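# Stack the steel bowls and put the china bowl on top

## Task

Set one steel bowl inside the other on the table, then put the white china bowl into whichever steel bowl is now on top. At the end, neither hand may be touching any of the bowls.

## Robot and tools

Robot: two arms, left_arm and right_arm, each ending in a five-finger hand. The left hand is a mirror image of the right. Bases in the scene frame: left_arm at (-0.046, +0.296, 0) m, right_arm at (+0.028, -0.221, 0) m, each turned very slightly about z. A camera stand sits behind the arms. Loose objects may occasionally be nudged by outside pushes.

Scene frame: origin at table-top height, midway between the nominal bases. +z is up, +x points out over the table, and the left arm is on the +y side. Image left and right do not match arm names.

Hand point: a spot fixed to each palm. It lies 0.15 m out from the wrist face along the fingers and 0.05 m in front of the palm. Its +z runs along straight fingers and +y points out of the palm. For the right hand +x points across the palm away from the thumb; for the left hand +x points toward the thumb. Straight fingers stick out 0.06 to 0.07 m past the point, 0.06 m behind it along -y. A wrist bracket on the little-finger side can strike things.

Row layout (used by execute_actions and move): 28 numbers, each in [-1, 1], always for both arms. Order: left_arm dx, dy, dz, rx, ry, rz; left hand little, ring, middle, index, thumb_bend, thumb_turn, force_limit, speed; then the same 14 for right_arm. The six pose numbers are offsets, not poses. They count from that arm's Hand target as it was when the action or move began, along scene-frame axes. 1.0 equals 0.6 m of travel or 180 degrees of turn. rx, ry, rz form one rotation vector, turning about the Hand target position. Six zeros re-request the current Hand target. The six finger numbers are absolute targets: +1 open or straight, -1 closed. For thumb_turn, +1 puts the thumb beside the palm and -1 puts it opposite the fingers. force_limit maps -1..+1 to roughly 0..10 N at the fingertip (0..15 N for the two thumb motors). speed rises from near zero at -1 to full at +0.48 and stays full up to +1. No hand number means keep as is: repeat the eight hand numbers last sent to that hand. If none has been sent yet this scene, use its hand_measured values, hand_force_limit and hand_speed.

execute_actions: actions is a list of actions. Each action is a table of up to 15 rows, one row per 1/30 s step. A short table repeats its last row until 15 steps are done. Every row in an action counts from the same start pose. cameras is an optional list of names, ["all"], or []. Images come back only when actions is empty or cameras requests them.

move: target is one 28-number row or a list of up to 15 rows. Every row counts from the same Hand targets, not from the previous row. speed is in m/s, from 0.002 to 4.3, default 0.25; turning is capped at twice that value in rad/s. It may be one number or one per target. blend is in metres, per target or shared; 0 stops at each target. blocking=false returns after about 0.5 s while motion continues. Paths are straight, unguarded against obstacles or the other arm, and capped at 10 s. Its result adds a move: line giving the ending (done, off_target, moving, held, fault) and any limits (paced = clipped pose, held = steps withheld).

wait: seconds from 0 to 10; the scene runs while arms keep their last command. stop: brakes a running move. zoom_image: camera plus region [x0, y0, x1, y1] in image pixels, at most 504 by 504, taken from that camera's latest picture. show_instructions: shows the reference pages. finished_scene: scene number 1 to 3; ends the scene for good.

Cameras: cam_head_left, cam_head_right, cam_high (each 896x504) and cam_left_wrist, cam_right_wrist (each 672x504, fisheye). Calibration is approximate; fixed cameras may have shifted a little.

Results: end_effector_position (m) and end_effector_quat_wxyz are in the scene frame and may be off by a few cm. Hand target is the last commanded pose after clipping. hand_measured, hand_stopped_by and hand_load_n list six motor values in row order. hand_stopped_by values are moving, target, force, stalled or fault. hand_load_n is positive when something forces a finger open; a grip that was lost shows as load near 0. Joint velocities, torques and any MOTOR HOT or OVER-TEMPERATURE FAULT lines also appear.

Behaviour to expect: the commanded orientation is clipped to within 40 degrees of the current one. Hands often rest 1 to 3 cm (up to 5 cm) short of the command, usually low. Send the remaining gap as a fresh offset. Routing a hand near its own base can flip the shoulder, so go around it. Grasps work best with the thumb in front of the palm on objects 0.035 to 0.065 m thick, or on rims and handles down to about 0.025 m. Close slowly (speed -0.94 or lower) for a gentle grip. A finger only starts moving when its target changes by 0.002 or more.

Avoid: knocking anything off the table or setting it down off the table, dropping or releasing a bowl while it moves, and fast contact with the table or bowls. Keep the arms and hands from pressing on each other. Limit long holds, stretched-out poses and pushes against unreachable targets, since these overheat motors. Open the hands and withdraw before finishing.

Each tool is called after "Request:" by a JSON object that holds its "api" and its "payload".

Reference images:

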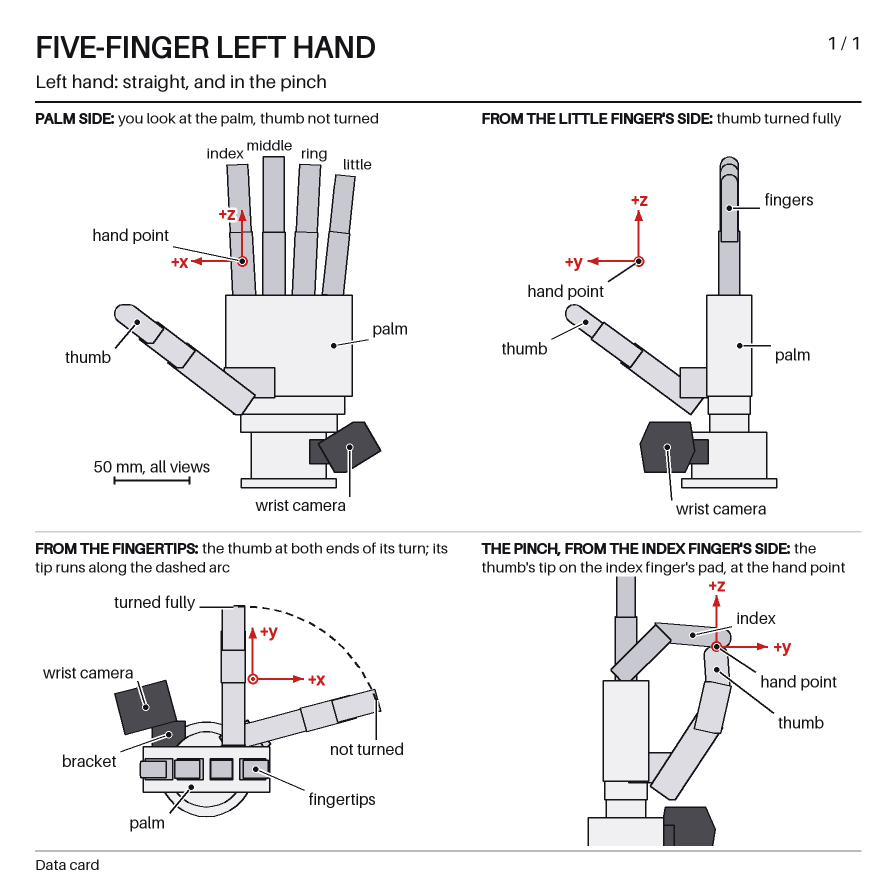

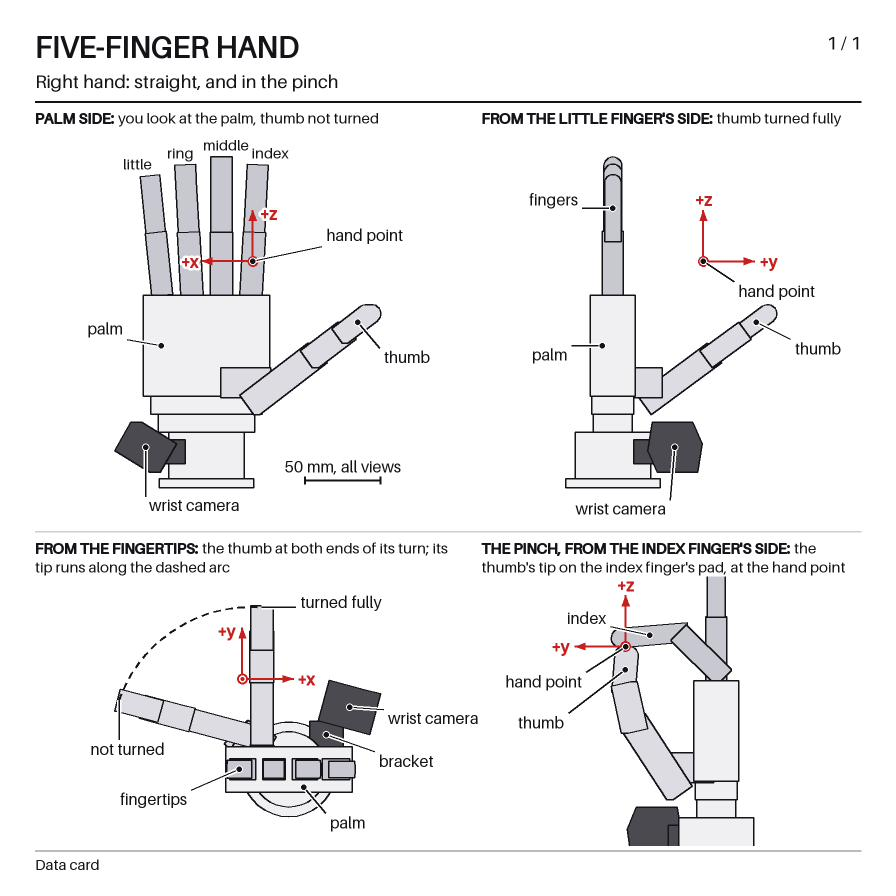

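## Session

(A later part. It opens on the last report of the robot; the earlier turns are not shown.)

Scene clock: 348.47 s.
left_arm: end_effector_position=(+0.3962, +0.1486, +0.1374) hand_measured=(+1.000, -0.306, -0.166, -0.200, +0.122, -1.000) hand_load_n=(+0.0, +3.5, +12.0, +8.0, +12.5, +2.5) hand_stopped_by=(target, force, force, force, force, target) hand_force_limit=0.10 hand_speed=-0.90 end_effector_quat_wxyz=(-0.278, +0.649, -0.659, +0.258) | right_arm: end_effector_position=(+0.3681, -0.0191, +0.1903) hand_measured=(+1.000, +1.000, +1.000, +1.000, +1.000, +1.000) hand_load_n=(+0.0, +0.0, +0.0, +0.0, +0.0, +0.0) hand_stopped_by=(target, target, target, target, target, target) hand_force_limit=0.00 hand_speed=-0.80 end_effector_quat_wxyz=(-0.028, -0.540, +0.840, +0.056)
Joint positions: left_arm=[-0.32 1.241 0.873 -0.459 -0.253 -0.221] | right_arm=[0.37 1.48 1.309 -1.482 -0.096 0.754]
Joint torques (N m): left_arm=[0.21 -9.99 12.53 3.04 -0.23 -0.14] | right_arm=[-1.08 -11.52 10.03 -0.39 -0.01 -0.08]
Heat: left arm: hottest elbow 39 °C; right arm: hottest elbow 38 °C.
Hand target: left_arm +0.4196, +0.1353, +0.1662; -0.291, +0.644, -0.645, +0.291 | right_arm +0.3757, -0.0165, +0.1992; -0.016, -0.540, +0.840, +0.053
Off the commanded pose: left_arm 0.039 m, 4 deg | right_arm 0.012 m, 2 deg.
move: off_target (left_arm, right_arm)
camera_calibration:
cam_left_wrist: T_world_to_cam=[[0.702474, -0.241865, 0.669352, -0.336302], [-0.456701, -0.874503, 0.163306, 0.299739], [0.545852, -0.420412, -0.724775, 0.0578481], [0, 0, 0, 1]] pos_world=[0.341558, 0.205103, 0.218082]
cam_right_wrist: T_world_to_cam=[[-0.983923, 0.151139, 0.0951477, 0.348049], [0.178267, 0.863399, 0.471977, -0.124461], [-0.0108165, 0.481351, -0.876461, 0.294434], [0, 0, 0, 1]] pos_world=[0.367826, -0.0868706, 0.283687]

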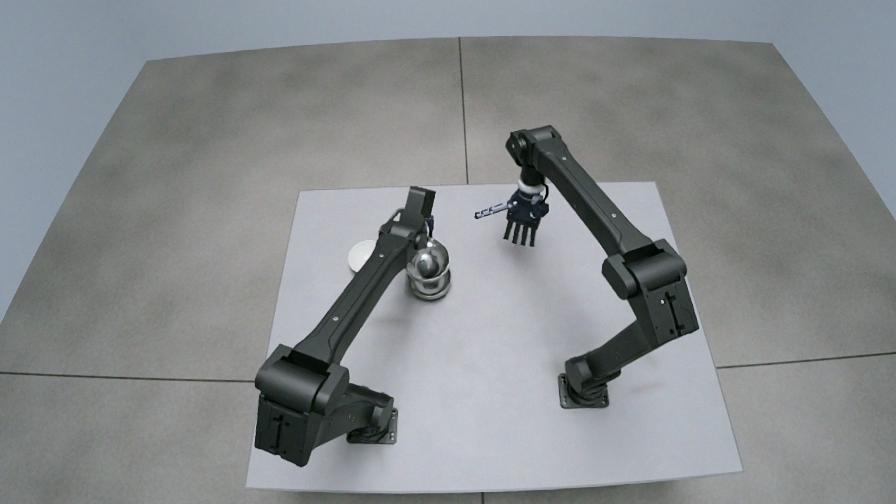

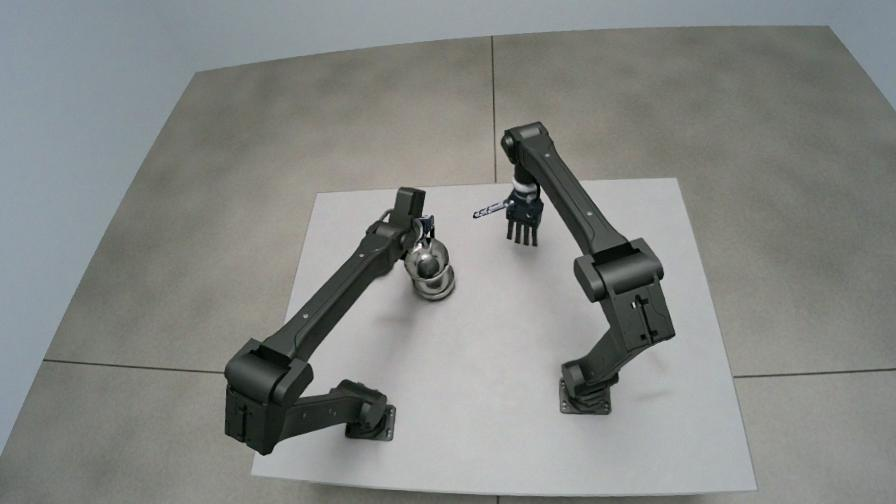

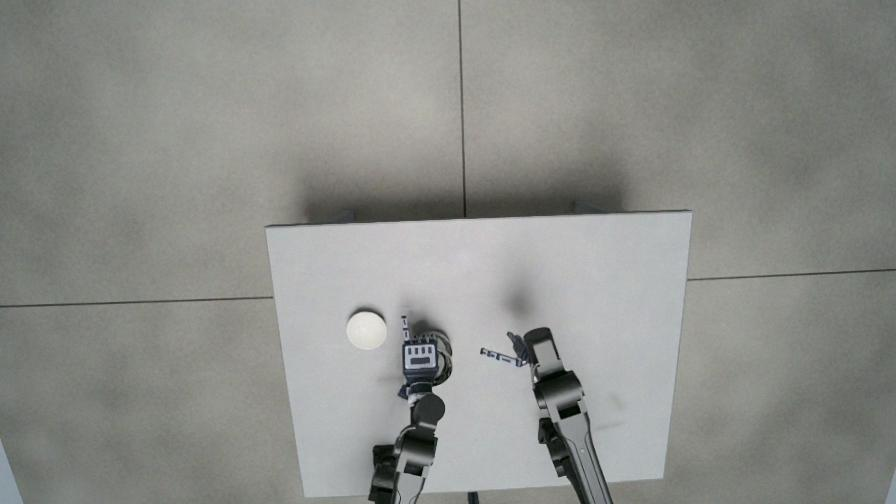

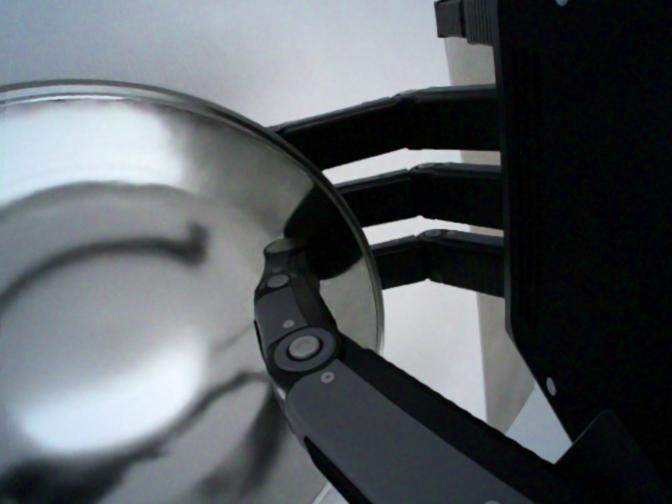

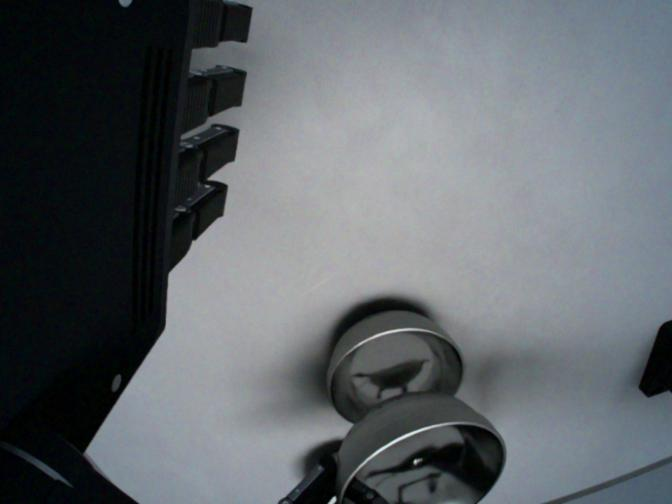

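Request:
{"api": "move", "payload": {"target": [-0.003,-0.001,-0.09,-0.013,0,0,1,-0.62,-0.6,-0.62,-0.4,-1,0.1,-0.9,0,0,0,0,0,0,1,1,1,1,1,1,0,-0.8], "speed": 0.08, "cameras": ["all"]}}

Request:
{"api": "zoom_image", "payload": {"camera": "cam_head_left", "region": [370, 210, 490, 330]}}

Request:
{"api": "zoom_image", "payload": {"camera": "cam_high", "region": [370, 290, 490, 410]}}

Request:
{"api": "zoom_image", "payload": {"camera": "cam_right_wrist", "region": [250, 200, 550, 500]}}

Scene clock: 383.80 s.
left_arm: end_effector_position=(+0.4078, +0.1373, +0.1034) hand_measured=(+1.000, -0.306, -0.166, -0.200, +0.122, -1.000) hand_load_n=(+0.0, +4.0, +12.0, +8.0, +12.5, +2.5) hand_stopped_by=(target, force, force, force, force, target) hand_force_limit=0.10 hand_speed=-0.90 end_effector_quat_wxyz=(-0.273, +0.648, -0.650, +0.287) | right_arm: end_effector_position=(+0.3681, -0.0191, +0.1903) hand_measured=(+1.000, +1.000, +1.000, +1.000, +1.000, +1.000) hand_load_n=(+0.0, +0.0, +0.0, +0.0, +0.0, +0.0) hand_stopped_by=(target, target, target, target, target, target) hand_force_limit=0.00 hand_speed=-0.80 end_effector_quat_wxyz=(-0.028, -0.540, +0.840, +0.056)
Joint positions: left_arm=[-0.32 1.302 0.806 -0.283 -0.222 -0.238] | right_arm=[0.37 1.48 1.309 -1.482 -0.096 0.754]
Joint torques (N m): left_arm=[1.38 -10.46 9.05 3.21 0.02 -0.16] | right_arm=[-0.38 -11.22 9.92 -0.28 -0.04 -0.07]
Heat: left arm: hottest elbow 40 °C; right arm: hottest elbow 38 °C.
Hand target: left_arm +0.4179, +0.1347, +0.1123; -0.278, +0.650, -0.638, +0.304 | right_arm +0.3757, -0.0165, +0.1992; -0.016, -0.540, +0.840, +0.053
Off the commanded pose: left_arm 0.014 m, 2 deg | right_arm 0.012 m, 2 deg.
move: off_target (left_arm, right_arm)
camera_calibration:
cam_left_wrist: T_world_to_cam=[[0.674137, -0.214573, 0.706751, -0.320477], [-0.471161, -0.861831, 0.187763, 0.302365], [0.568811, -0.459572, -0.682091, 0.01382], [0, 0, 0, 1]] pos_world=[0.350647, 0.198173, 0.179151]
cam_right_wrist: T_world_to_cam=[[-0.983923, 0.151139, 0.0951477, 0.348049], [0.178267, 0.863399, 0.471977, -0.124461], [-0.0108165, 0.481351, -0.876461, 0.294434], [0, 0, 0, 1]] pos_world=[0.367826, -0.0868706, 0.283687]

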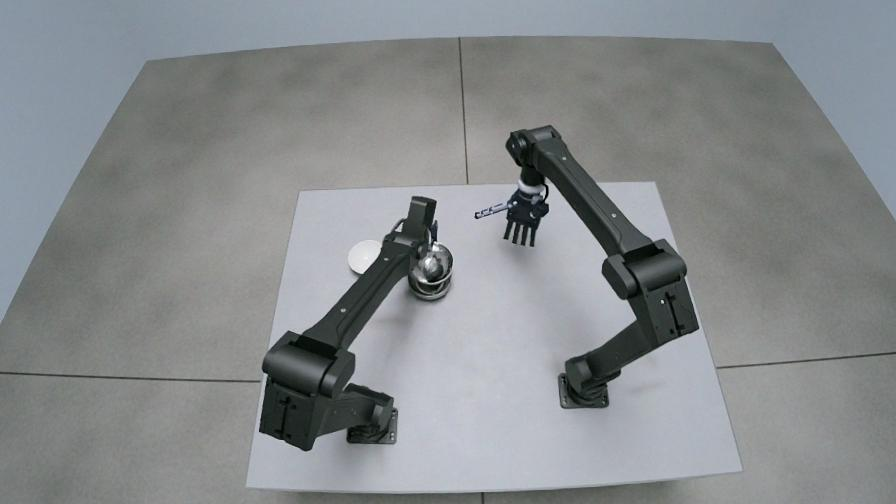

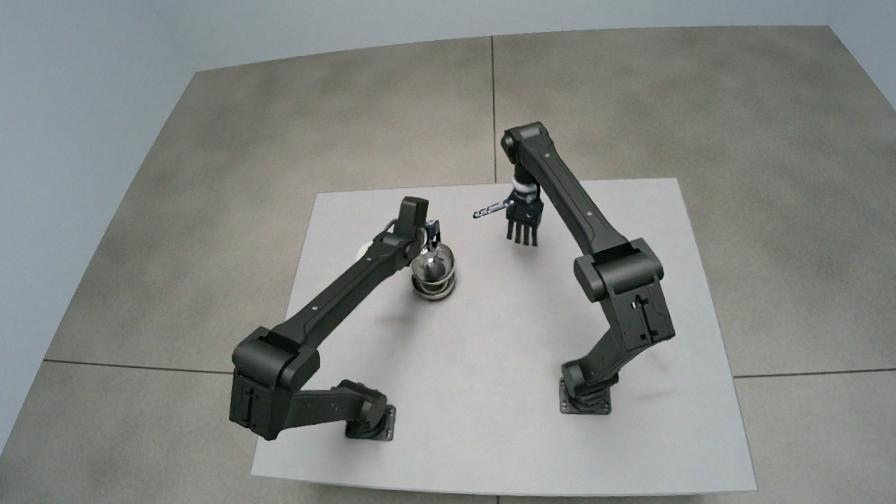

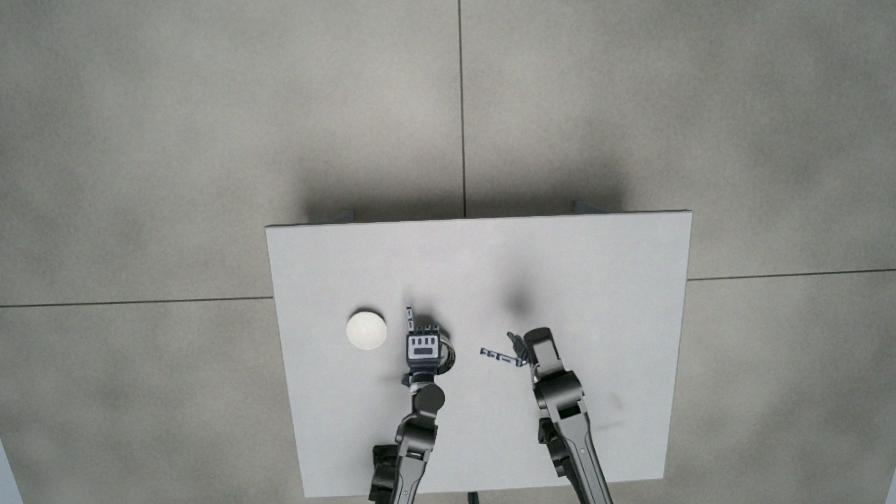

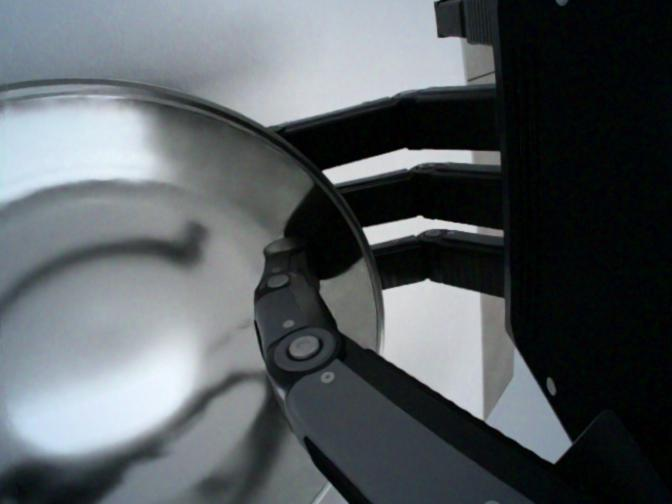

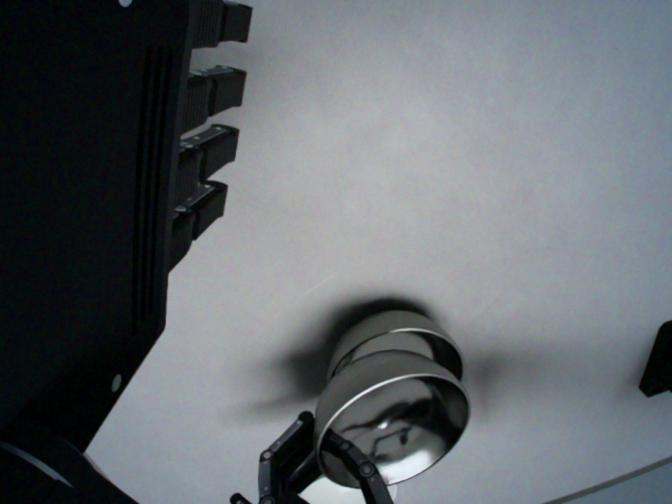

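Scaled by 4.200.

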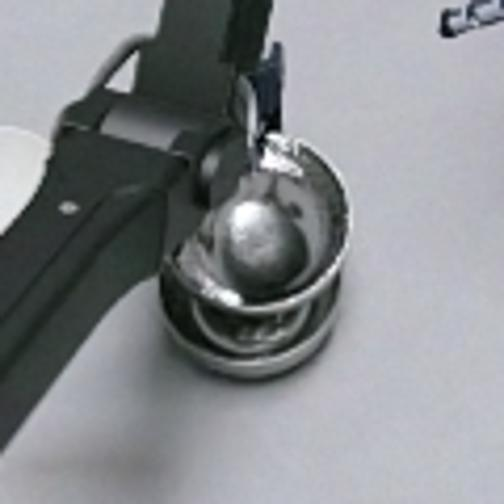

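Scaled by 4.200.

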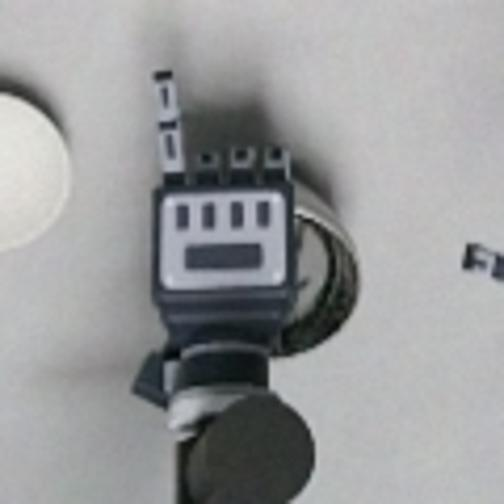

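Scaled by 1.680 from the camera's 672x504 image, which has a finer 960x720 frame.

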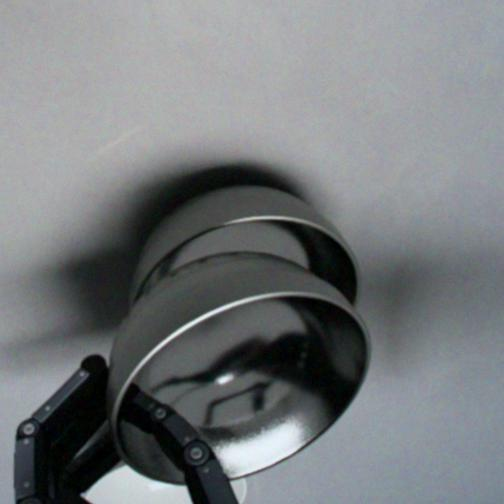

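Request:
{"api": "move", "payload": {"target": [-0.03,0.022,-0.005,0,0.013,0,1,-0.62,-0.6,-0.62,-0.4,-1,0.1,-0.9,0,0,0,0,0,0,1,1,1,1,1,1,0,-0.8], "speed": 0.05, "cameras": ["cam_head_left","cam_high","cam_right_wrist"]}}

Request:
{"api": "zoom_image", "payload": {"camera": "cam_head_left", "region": [370, 210, 490, 330]}}

Request:
{"api": "zoom_image", "payload": {"camera": "cam_high", "region": [370, 290, 490, 410]}}

Request:
{"api": "zoom_image", "payload": {"camera": "cam_right_wrist", "region": [250, 200, 550, 500]}}

Scene clock: 404.60 s.
left_arm: end_effector_position=(+0.3980, +0.1443, +0.0997) hand_measured=(+1.000, -0.306, -0.166, -0.200, +0.122, -1.000) hand_load_n=(+0.0, +3.5, +12.5, +8.0, +12.5, +2.5) hand_stopped_by=(target, force, force, force, force, target) hand_force_limit=0.10 hand_speed=-0.90 end_effector_quat_wxyz=(-0.263, +0.652, -0.651, +0.285) | right_arm: end_effector_position=(+0.3681, -0.0191, +0.1903) hand_measured=(+1.000, +1.000, +1.000, +1.000, +1.000, +1.000) hand_load_n=(+0.0, +0.0, +0.0, +0.0, +0.0, +0.0) hand_stopped_by=(target, target, target, target, target, target) hand_force_limit=0.00 hand_speed=-0.80 end_effector_quat_wxyz=(-0.028, -0.540, +0.840, +0.056)
Joint positions: left_arm=[-0.302 1.281 0.783 -0.295 -0.197 -0.238] | right_arm=[0.37 1.48 1.309 -1.482 -0.096 0.754]
Joint torques (N m): left_arm=[1.9 -11.28 8.84 1.47 0.04 -0.09] | right_arm=[-0.62 -11.34 9.99 -0.25 -0.03 -0.06]
Heat: left arm: hottest elbow 38 °C; right arm: hottest elbow 38 °C.
Hand target: left_arm +0.3998, +0.1479, +0.1091; -0.265, +0.656, -0.644, +0.291 | right_arm +0.3757, -0.0165, +0.1992; -0.016, -0.540, +0.840, +0.053
Off the commanded pose: left_arm 0.010 m, 1 deg | right_arm 0.012 m, 2 deg.
move: off_target (right_arm)
camera_calibration:
cam_right_wrist: T_world_to_cam=[[-0.983923, 0.151139, 0.0951477, 0.348049], [0.178267, 0.863399, 0.471977, -0.124461], [-0.0108165, 0.481351, -0.876461, 0.294434], [0, 0, 0, 1]] pos_world=[0.367826, -0.0868706, 0.283687]
Images, in order (width x height): cam_head_left 896x504, cam_high 896x504, cam_right_wrist 672x504.

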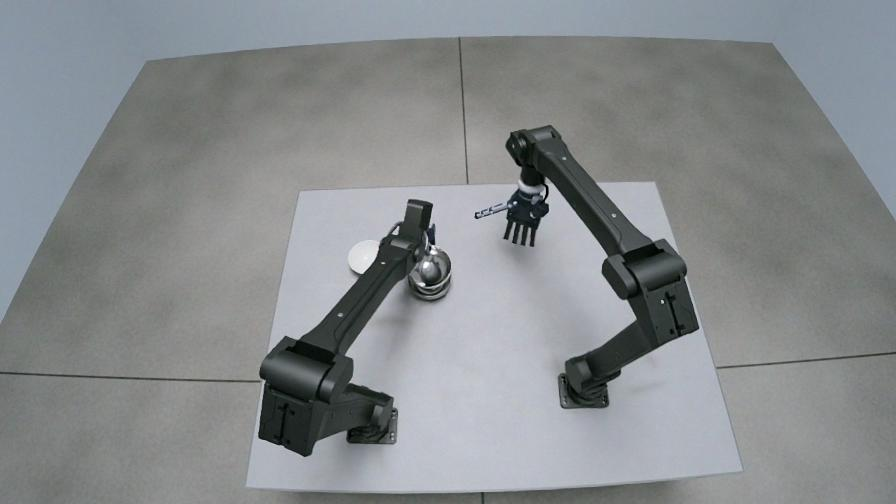

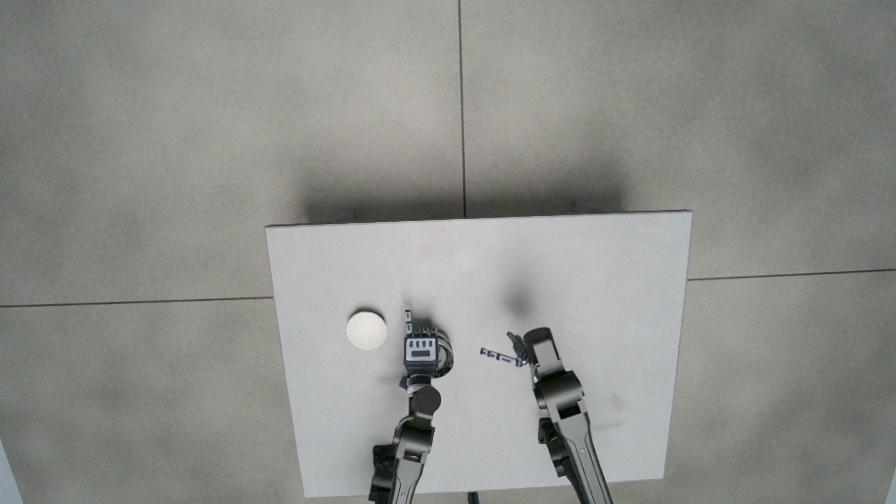

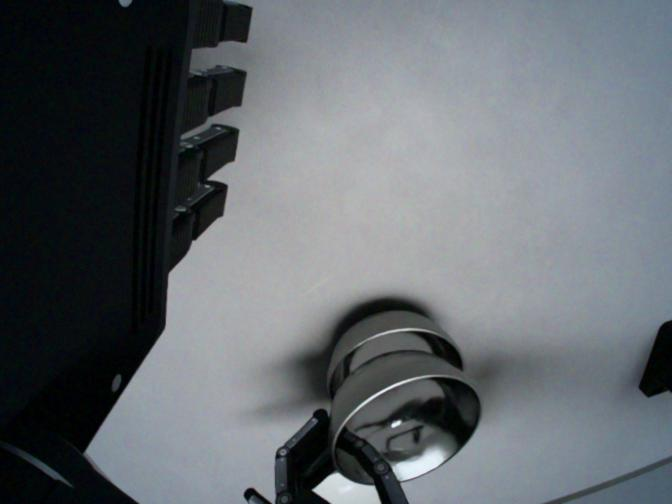

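Scaled by 4.200.

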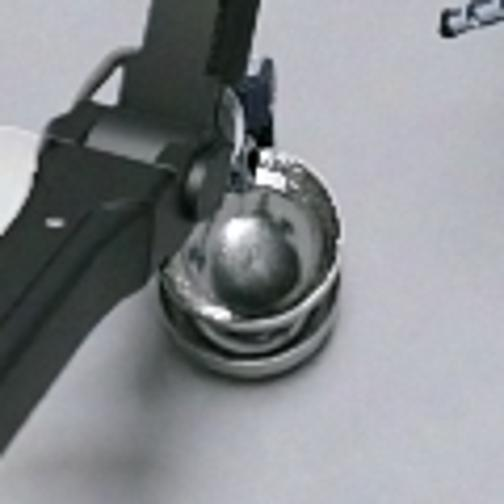

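Scaled by 4.200.

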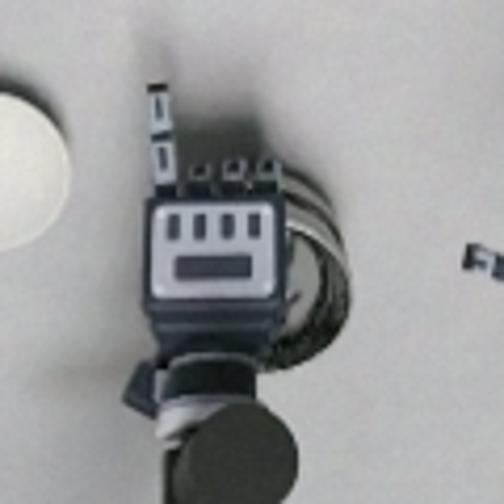

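Scaled by 1.680 from the camera's 672x504 image, which has a finer 960x720 frame.

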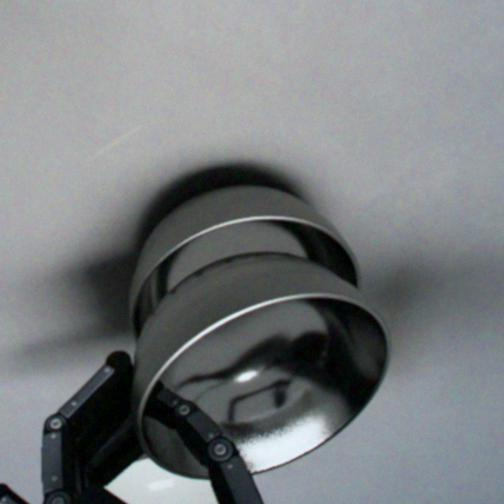

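Request:
{"api": "move", "payload": {"target": [-0.008,0.005,-0.045,0.006,0.007,0,1,-0.62,-0.6,-0.62,-0.4,-1,0.1,-0.9,0,0,0,0,0,0,1,1,1,1,1,1,0,-0.8], "speed": 0.05, "cameras": ["cam_head_left","cam_high","cam_right_wrist"]}}

Request:
{"api": "zoom_image", "payload": {"camera": "cam_head_left", "region": [370, 210, 490, 330]}}

Request:
{"api": "zoom_image", "payload": {"camera": "cam_high", "region": [370, 290, 490, 410]}}

Request:
{"api": "zoom_image", "payload": {"camera": "cam_right_wrist", "region": [250, 200, 550, 500]}}

Scene clock: 421.87 s.
left_arm: end_effector_position=(+0.3869, +0.1488, +0.0796) hand_measured=(+1.000, -0.306, -0.166, -0.200, +0.122, -1.000) hand_load_n=(+0.0, +3.0, +10.0, +7.5, +11.5, +2.5) hand_stopped_by=(target, force, force, force, force, target) hand_force_limit=0.10 hand_speed=-0.90 end_effector_quat_wxyz=(-0.257, +0.656, -0.656, +0.270) | right_arm: end_effector_position=(+0.3681, -0.0191, +0.1903) hand_measured=(+1.000, +1.000, +1.000, +1.000, +1.000, +1.000) hand_load_n=(+0.0, +0.0, +0.0, +0.0, +0.0, +0.0) hand_stopped_by=(target, target, target, target, target, target) hand_force_limit=0.00 hand_speed=-0.80 end_effector_quat_wxyz=(-0.028, -0.540, +0.840, +0.056)
Joint positions: left_arm=[-0.302 1.295 0.75 -0.284 -0.2 -0.238] | right_arm=[0.37 1.48 1.309 -1.482 -0.096 0.754]
Joint torques (N m): left_arm=[1.79 -9.7 8.38 3.06 -0.17 -0.03] | right_arm=[-0.85 -11.52 9.85 -0.17 -0.06 -0.09]
Heat: left arm: hottest elbow 37 °C; right arm: hottest elbow 38 °C.
Hand target: left_arm +0.3951, +0.1509, +0.0823; -0.264, +0.657, -0.650, +0.278 | right_arm +0.3757, -0.0165, +0.1992; -0.016, -0.540, +0.840, +0.053
Off the commanded pose: left_arm 0.009 m, 1 deg | right_arm 0.012 m, 2 deg.
move: off_target (right_arm)
camera_calibration:
cam_right_wrist: T_world_to_cam=[[-0.983923, 0.151139, 0.0951477, 0.348049], [0.178267, 0.863399, 0.471977, -0.124461], [-0.0108165, 0.481351, -0.876461, 0.294434], [0, 0, 0, 1]] pos_world=[0.367826, -0.0868706, 0.283687]
Images, in order (width x height): cam_head_left 896x504, cam_high 896x504, cam_right_wrist 672x504.

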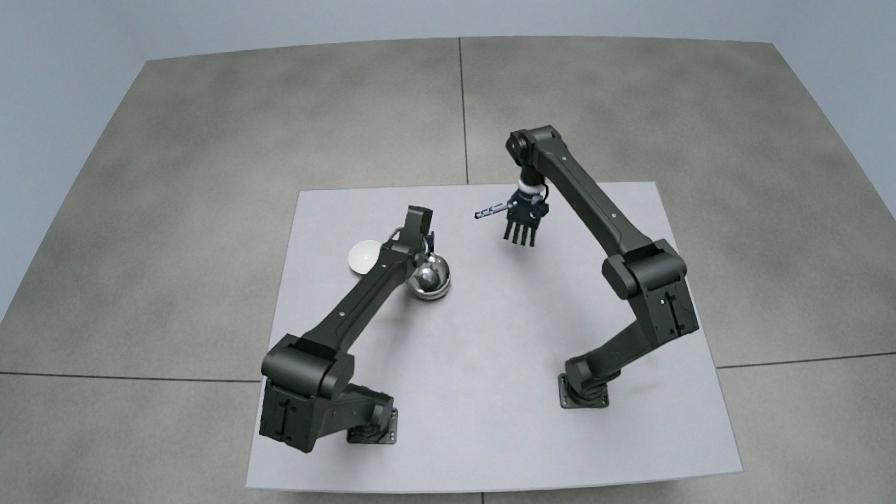

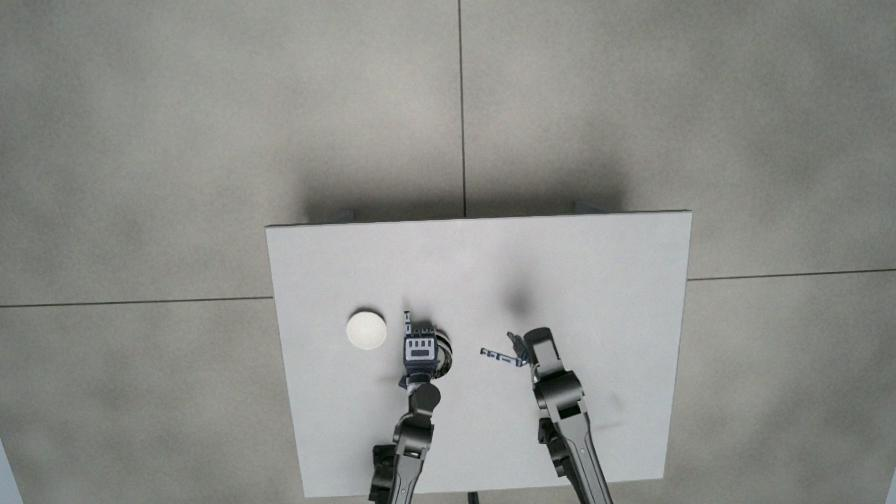

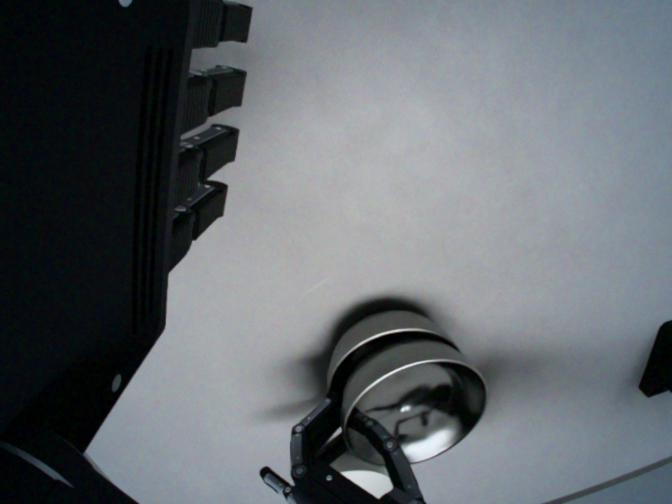

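Scaled by 4.200.

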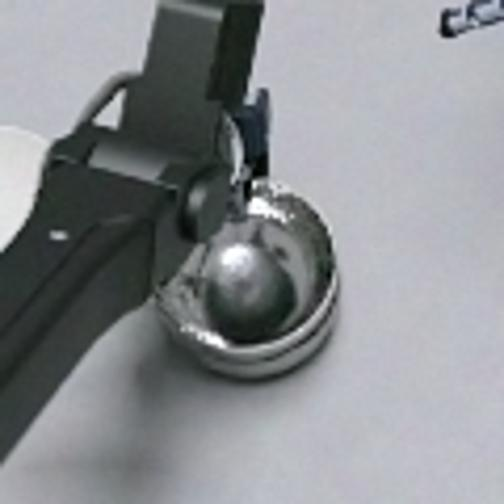

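Scaled by 4.200.

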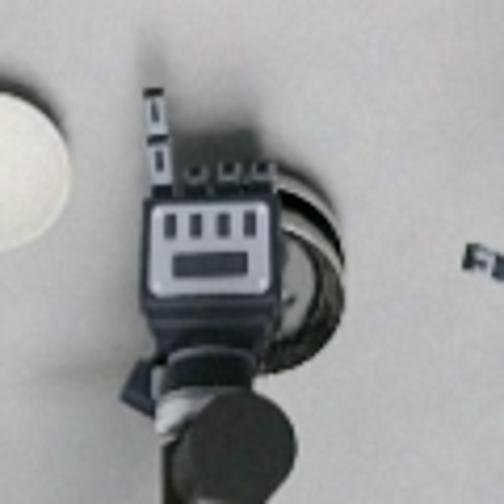

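Scaled by 1.680 from the camera's 672x504 image, which has a finer 960x720 frame.

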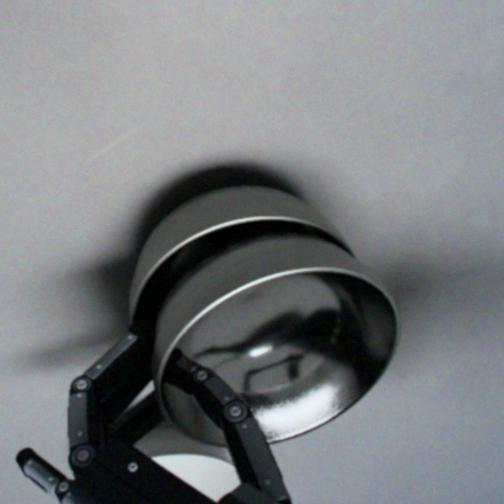

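Request:
{"api": "move", "payload": {"target": [0.014,-0.003,-0.012,0,0.0,0,1,-0.62,-0.6,-0.62,-0.4,-1,0.1,-0.9,0,0,0,0,0,0,1,1,1,1,1,1,0,-0.8], "speed": 0.05, "cameras": ["cam_head_left","cam_high","cam_right_wrist"]}}

Request:
{"api": "zoom_image", "payload": {"camera": "cam_head_left", "region": [370, 210, 490, 330]}}

Request:
{"api": "zoom_image", "payload": {"camera": "cam_high", "region": [370, 290, 490, 410]}}

Request:
{"api": "zoom_image", "payload": {"camera": "cam_right_wrist", "region": [250, 200, 550, 500]}}

Scene clock: 433.27 s.
left_arm: end_effector_position=(+0.3928, +0.1477, +0.0754) hand_measured=(+1.000, -0.306, -0.168, -0.200, +0.122, -1.000) hand_load_n=(+0.0, +3.5, +3.0, +5.0, +8.0, +1.0) hand_stopped_by=(target, force, force, force, force, target) hand_force_limit=0.10 hand_speed=-0.90 end_effector_quat_wxyz=(-0.260, +0.656, -0.654, +0.274) | right_arm: end_effector_position=(+0.3681, -0.0191, +0.1903) hand_measured=(+1.000, +1.000, +1.000, +1.000, +1.000, +1.000) hand_load_n=(+0.0, +0.0, +0.0, +0.0, +0.0, +0.0) hand_stopped_by=(target, target, target, target, target, target) hand_force_limit=0.00 hand_speed=-0.80 end_effector_quat_wxyz=(-0.028, -0.540, +0.840, +0.056)
Joint positions: left_arm=[-0.301 1.314 0.75 -0.255 -0.201 -0.238] | right_arm=[0.37 1.48 1.309 -1.482 -0.096 0.754]
Joint torques (N m): left_arm=[1.85 -8.7 9.02 2.91 -0.1 -0.02] | right_arm=[-0.97 -11.46 9.83 -0.29 -0.03 -0.1]
Heat: left arm: hottest elbow 36 °C; right arm: hottest elbow 38 °C.
Hand target: left_arm +0.4034, +0.1491, +0.0751; -0.264, +0.657, -0.650, +0.278 | right_arm +0.3757, -0.0165, +0.1992; -0.016, -0.540, +0.840, +0.053
Off the commanded pose: left_arm 0.011 m, 1 deg | right_arm 0.012 m, 2 deg.
move: off_target (left_arm, right_arm)
camera_calibration:
cam_right_wrist: T_world_to_cam=[[-0.983923, 0.151139, 0.0951477, 0.348049], [0.178267, 0.863399, 0.471977, -0.124461], [-0.0108165, 0.481351, -0.876461, 0.294434], [0, 0, 0, 1]] pos_world=[0.367826, -0.0868706, 0.283687]
Images, in order (width x height): cam_head_left 896x504, cam_high 896x504, cam_right_wrist 672x504.

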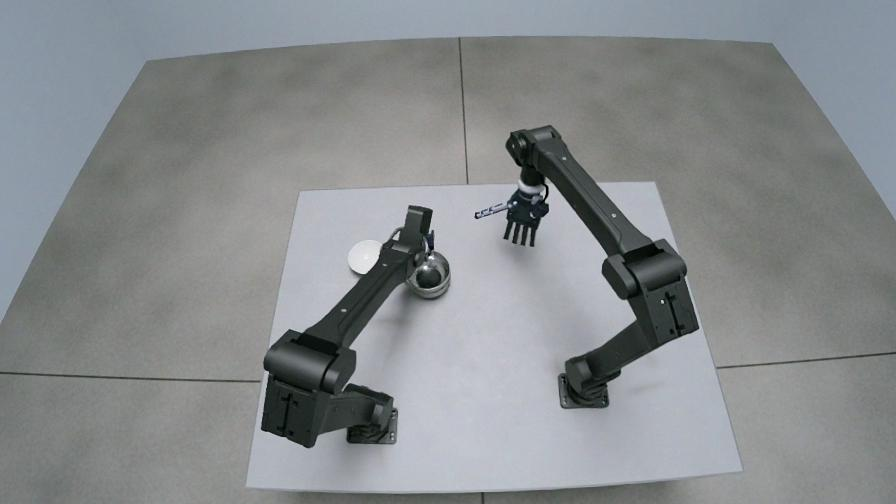

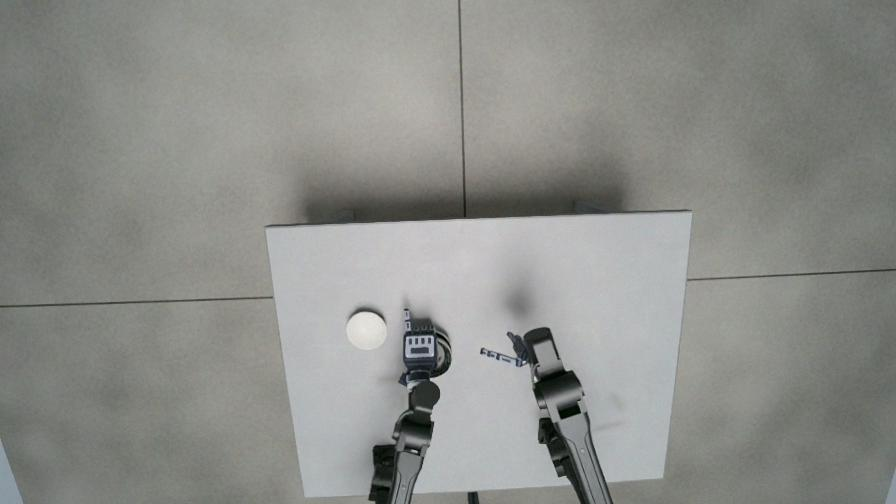

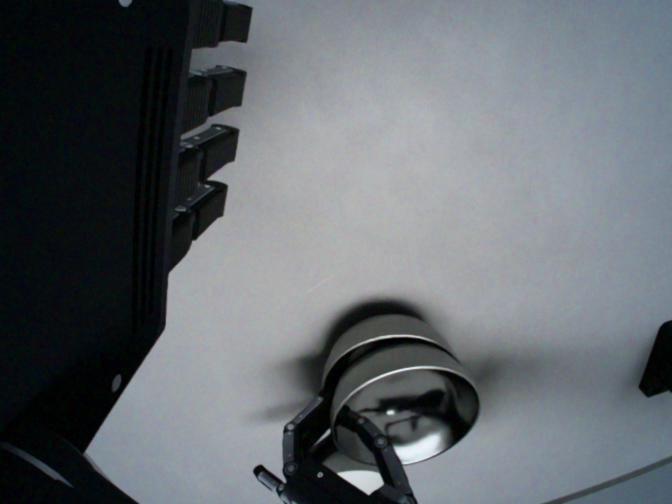

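Scaled by 4.200.

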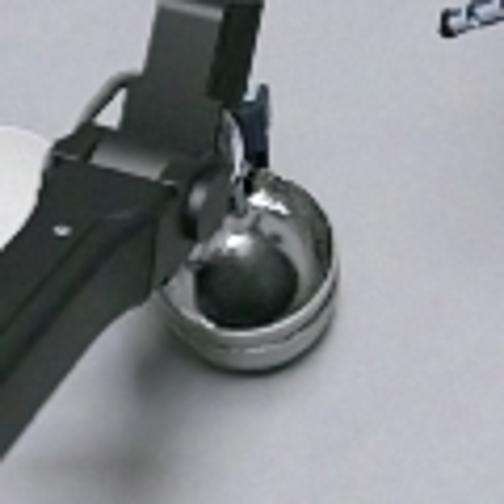

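Scaled by 4.200.

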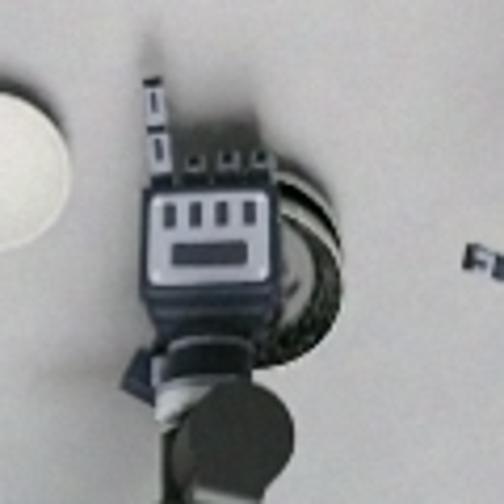

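Scaled by 1.680 from the camera's 672x504 image, which has a finer 960x720 frame.

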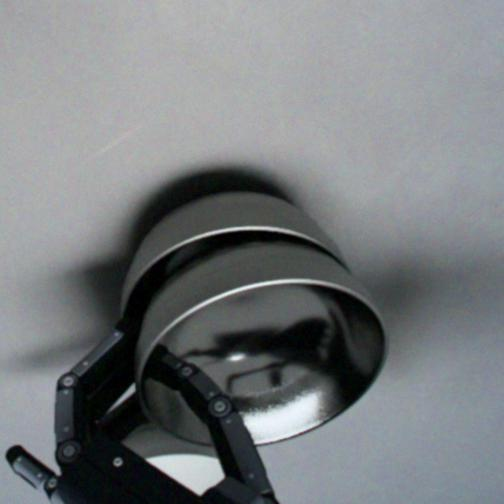

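Request:
{"api": "move", "payload": {"target": [0,0,0,0,0,0,1,0.25,0.25,0.25,0.4,-1,0.1,-0.75,0,0,0,0,0,0,1,1,1,1,1,1,0,-0.8], "speed": 0.05, "cameras": ["cam_left_wrist","cam_right_wrist"]}}

Request:
{"api": "zoom_image", "payload": {"camera": "cam_right_wrist", "region": [250, 200, 550, 500]}}

Scene clock: 447.70 s.
left_arm: end_effector_position=(+0.3942, +0.1470, +0.0728) hand_measured=(+1.000, +0.250, +0.250, +0.250, +0.400, -1.000) hand_load_n=(+0.0, +0.0, +0.0, +0.0, +0.0, +0.0) hand_stopped_by=(target, target, target, target, target, target) hand_force_limit=0.10 hand_speed=-0.75 end_effector_quat_wxyz=(-0.259, +0.655, -0.654, +0.274) | right_arm: end_effector_position=(+0.3681, -0.0191, +0.1903) hand_measured=(+1.000, +1.000, +1.000, +1.000, +1.000, +1.000) hand_load_n=(+0.0, +0.0, +0.0, +0.0, +0.0, +0.0) hand_stopped_by=(target, target, target, target, target, target) hand_force_limit=0.00 hand_speed=-0.80 end_effector_quat_wxyz=(-0.028, -0.540, +0.840, +0.056)
Joint positions: left_arm=[-0.301 1.323 0.75 -0.245 -0.2 -0.238] | right_arm=[0.37 1.48 1.309 -1.482 -0.096 0.754]
Joint torques (N m): left_arm=[1.85 -9.41 9.02 2.51 -0.12 -0.02] | right_arm=[-1.08 -11.22 9.84 -0.24 -0.01 -0.09]
Heat: left arm: hottest elbow 36 °C; right arm: hottest elbow 39 °C.
Hand target: left_arm +0.4034, +0.1491, +0.0749; -0.264, +0.657, -0.650, +0.277 | right_arm +0.3757, -0.0165, +0.1992; -0.016, -0.540, +0.840, +0.053
Off the commanded pose: left_arm 0.010 m, 1 deg | right_arm 0.012 m, 2 deg.
move: off_target (right_arm)
camera_calibration:
cam_left_wrist: T_world_to_cam=[[0.703998, -0.210196, 0.678383, -0.298045], [-0.459528, -0.863115, 0.209445, 0.304152], [0.541498, -0.459185, -0.704222, 0.0174328], [0, 0, 0, 1]] pos_world=[0.34015, 0.207875, 0.150762]
cam_right_wrist: T_world_to_cam=[[-0.983923, 0.151139, 0.0951477, 0.348049], [0.178267, 0.863399, 0.471977, -0.124461], [-0.0108165, 0.481351, -0.876461, 0.294434], [0, 0, 0, 1]] pos_world=[0.367826, -0.0868706, 0.283687]
Images, in order (width x height): cam_left_wrist 672x504, cam_right_wrist 672x504.

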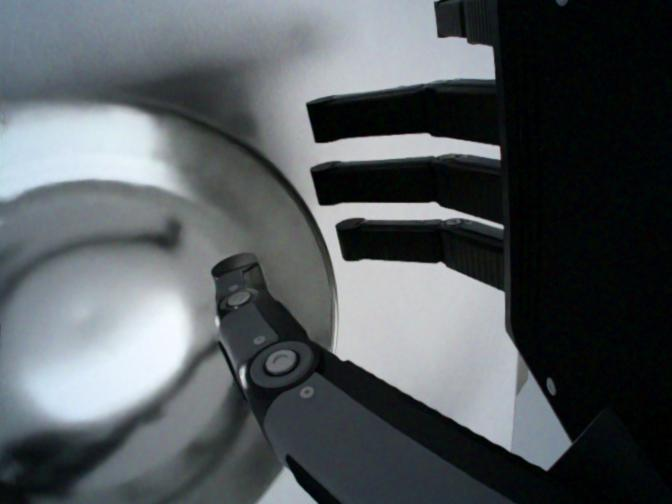

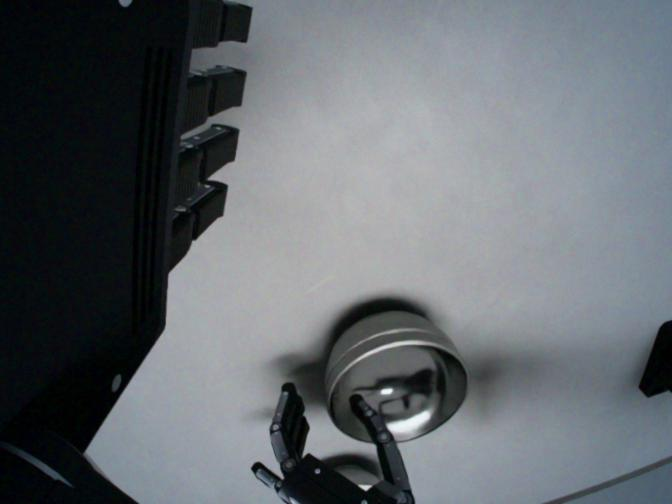

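Scaled by 1.680 from the camera's 672x504 image, which has a finer 960x720 frame.

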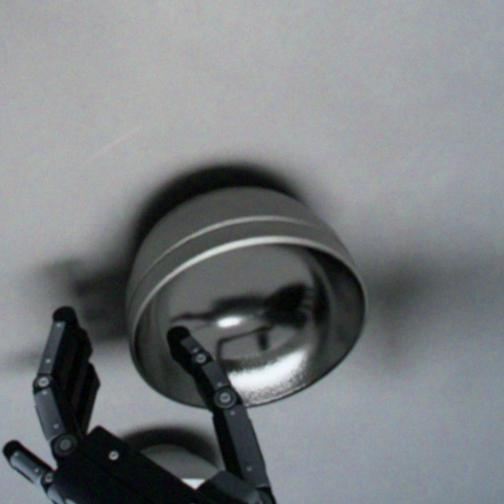

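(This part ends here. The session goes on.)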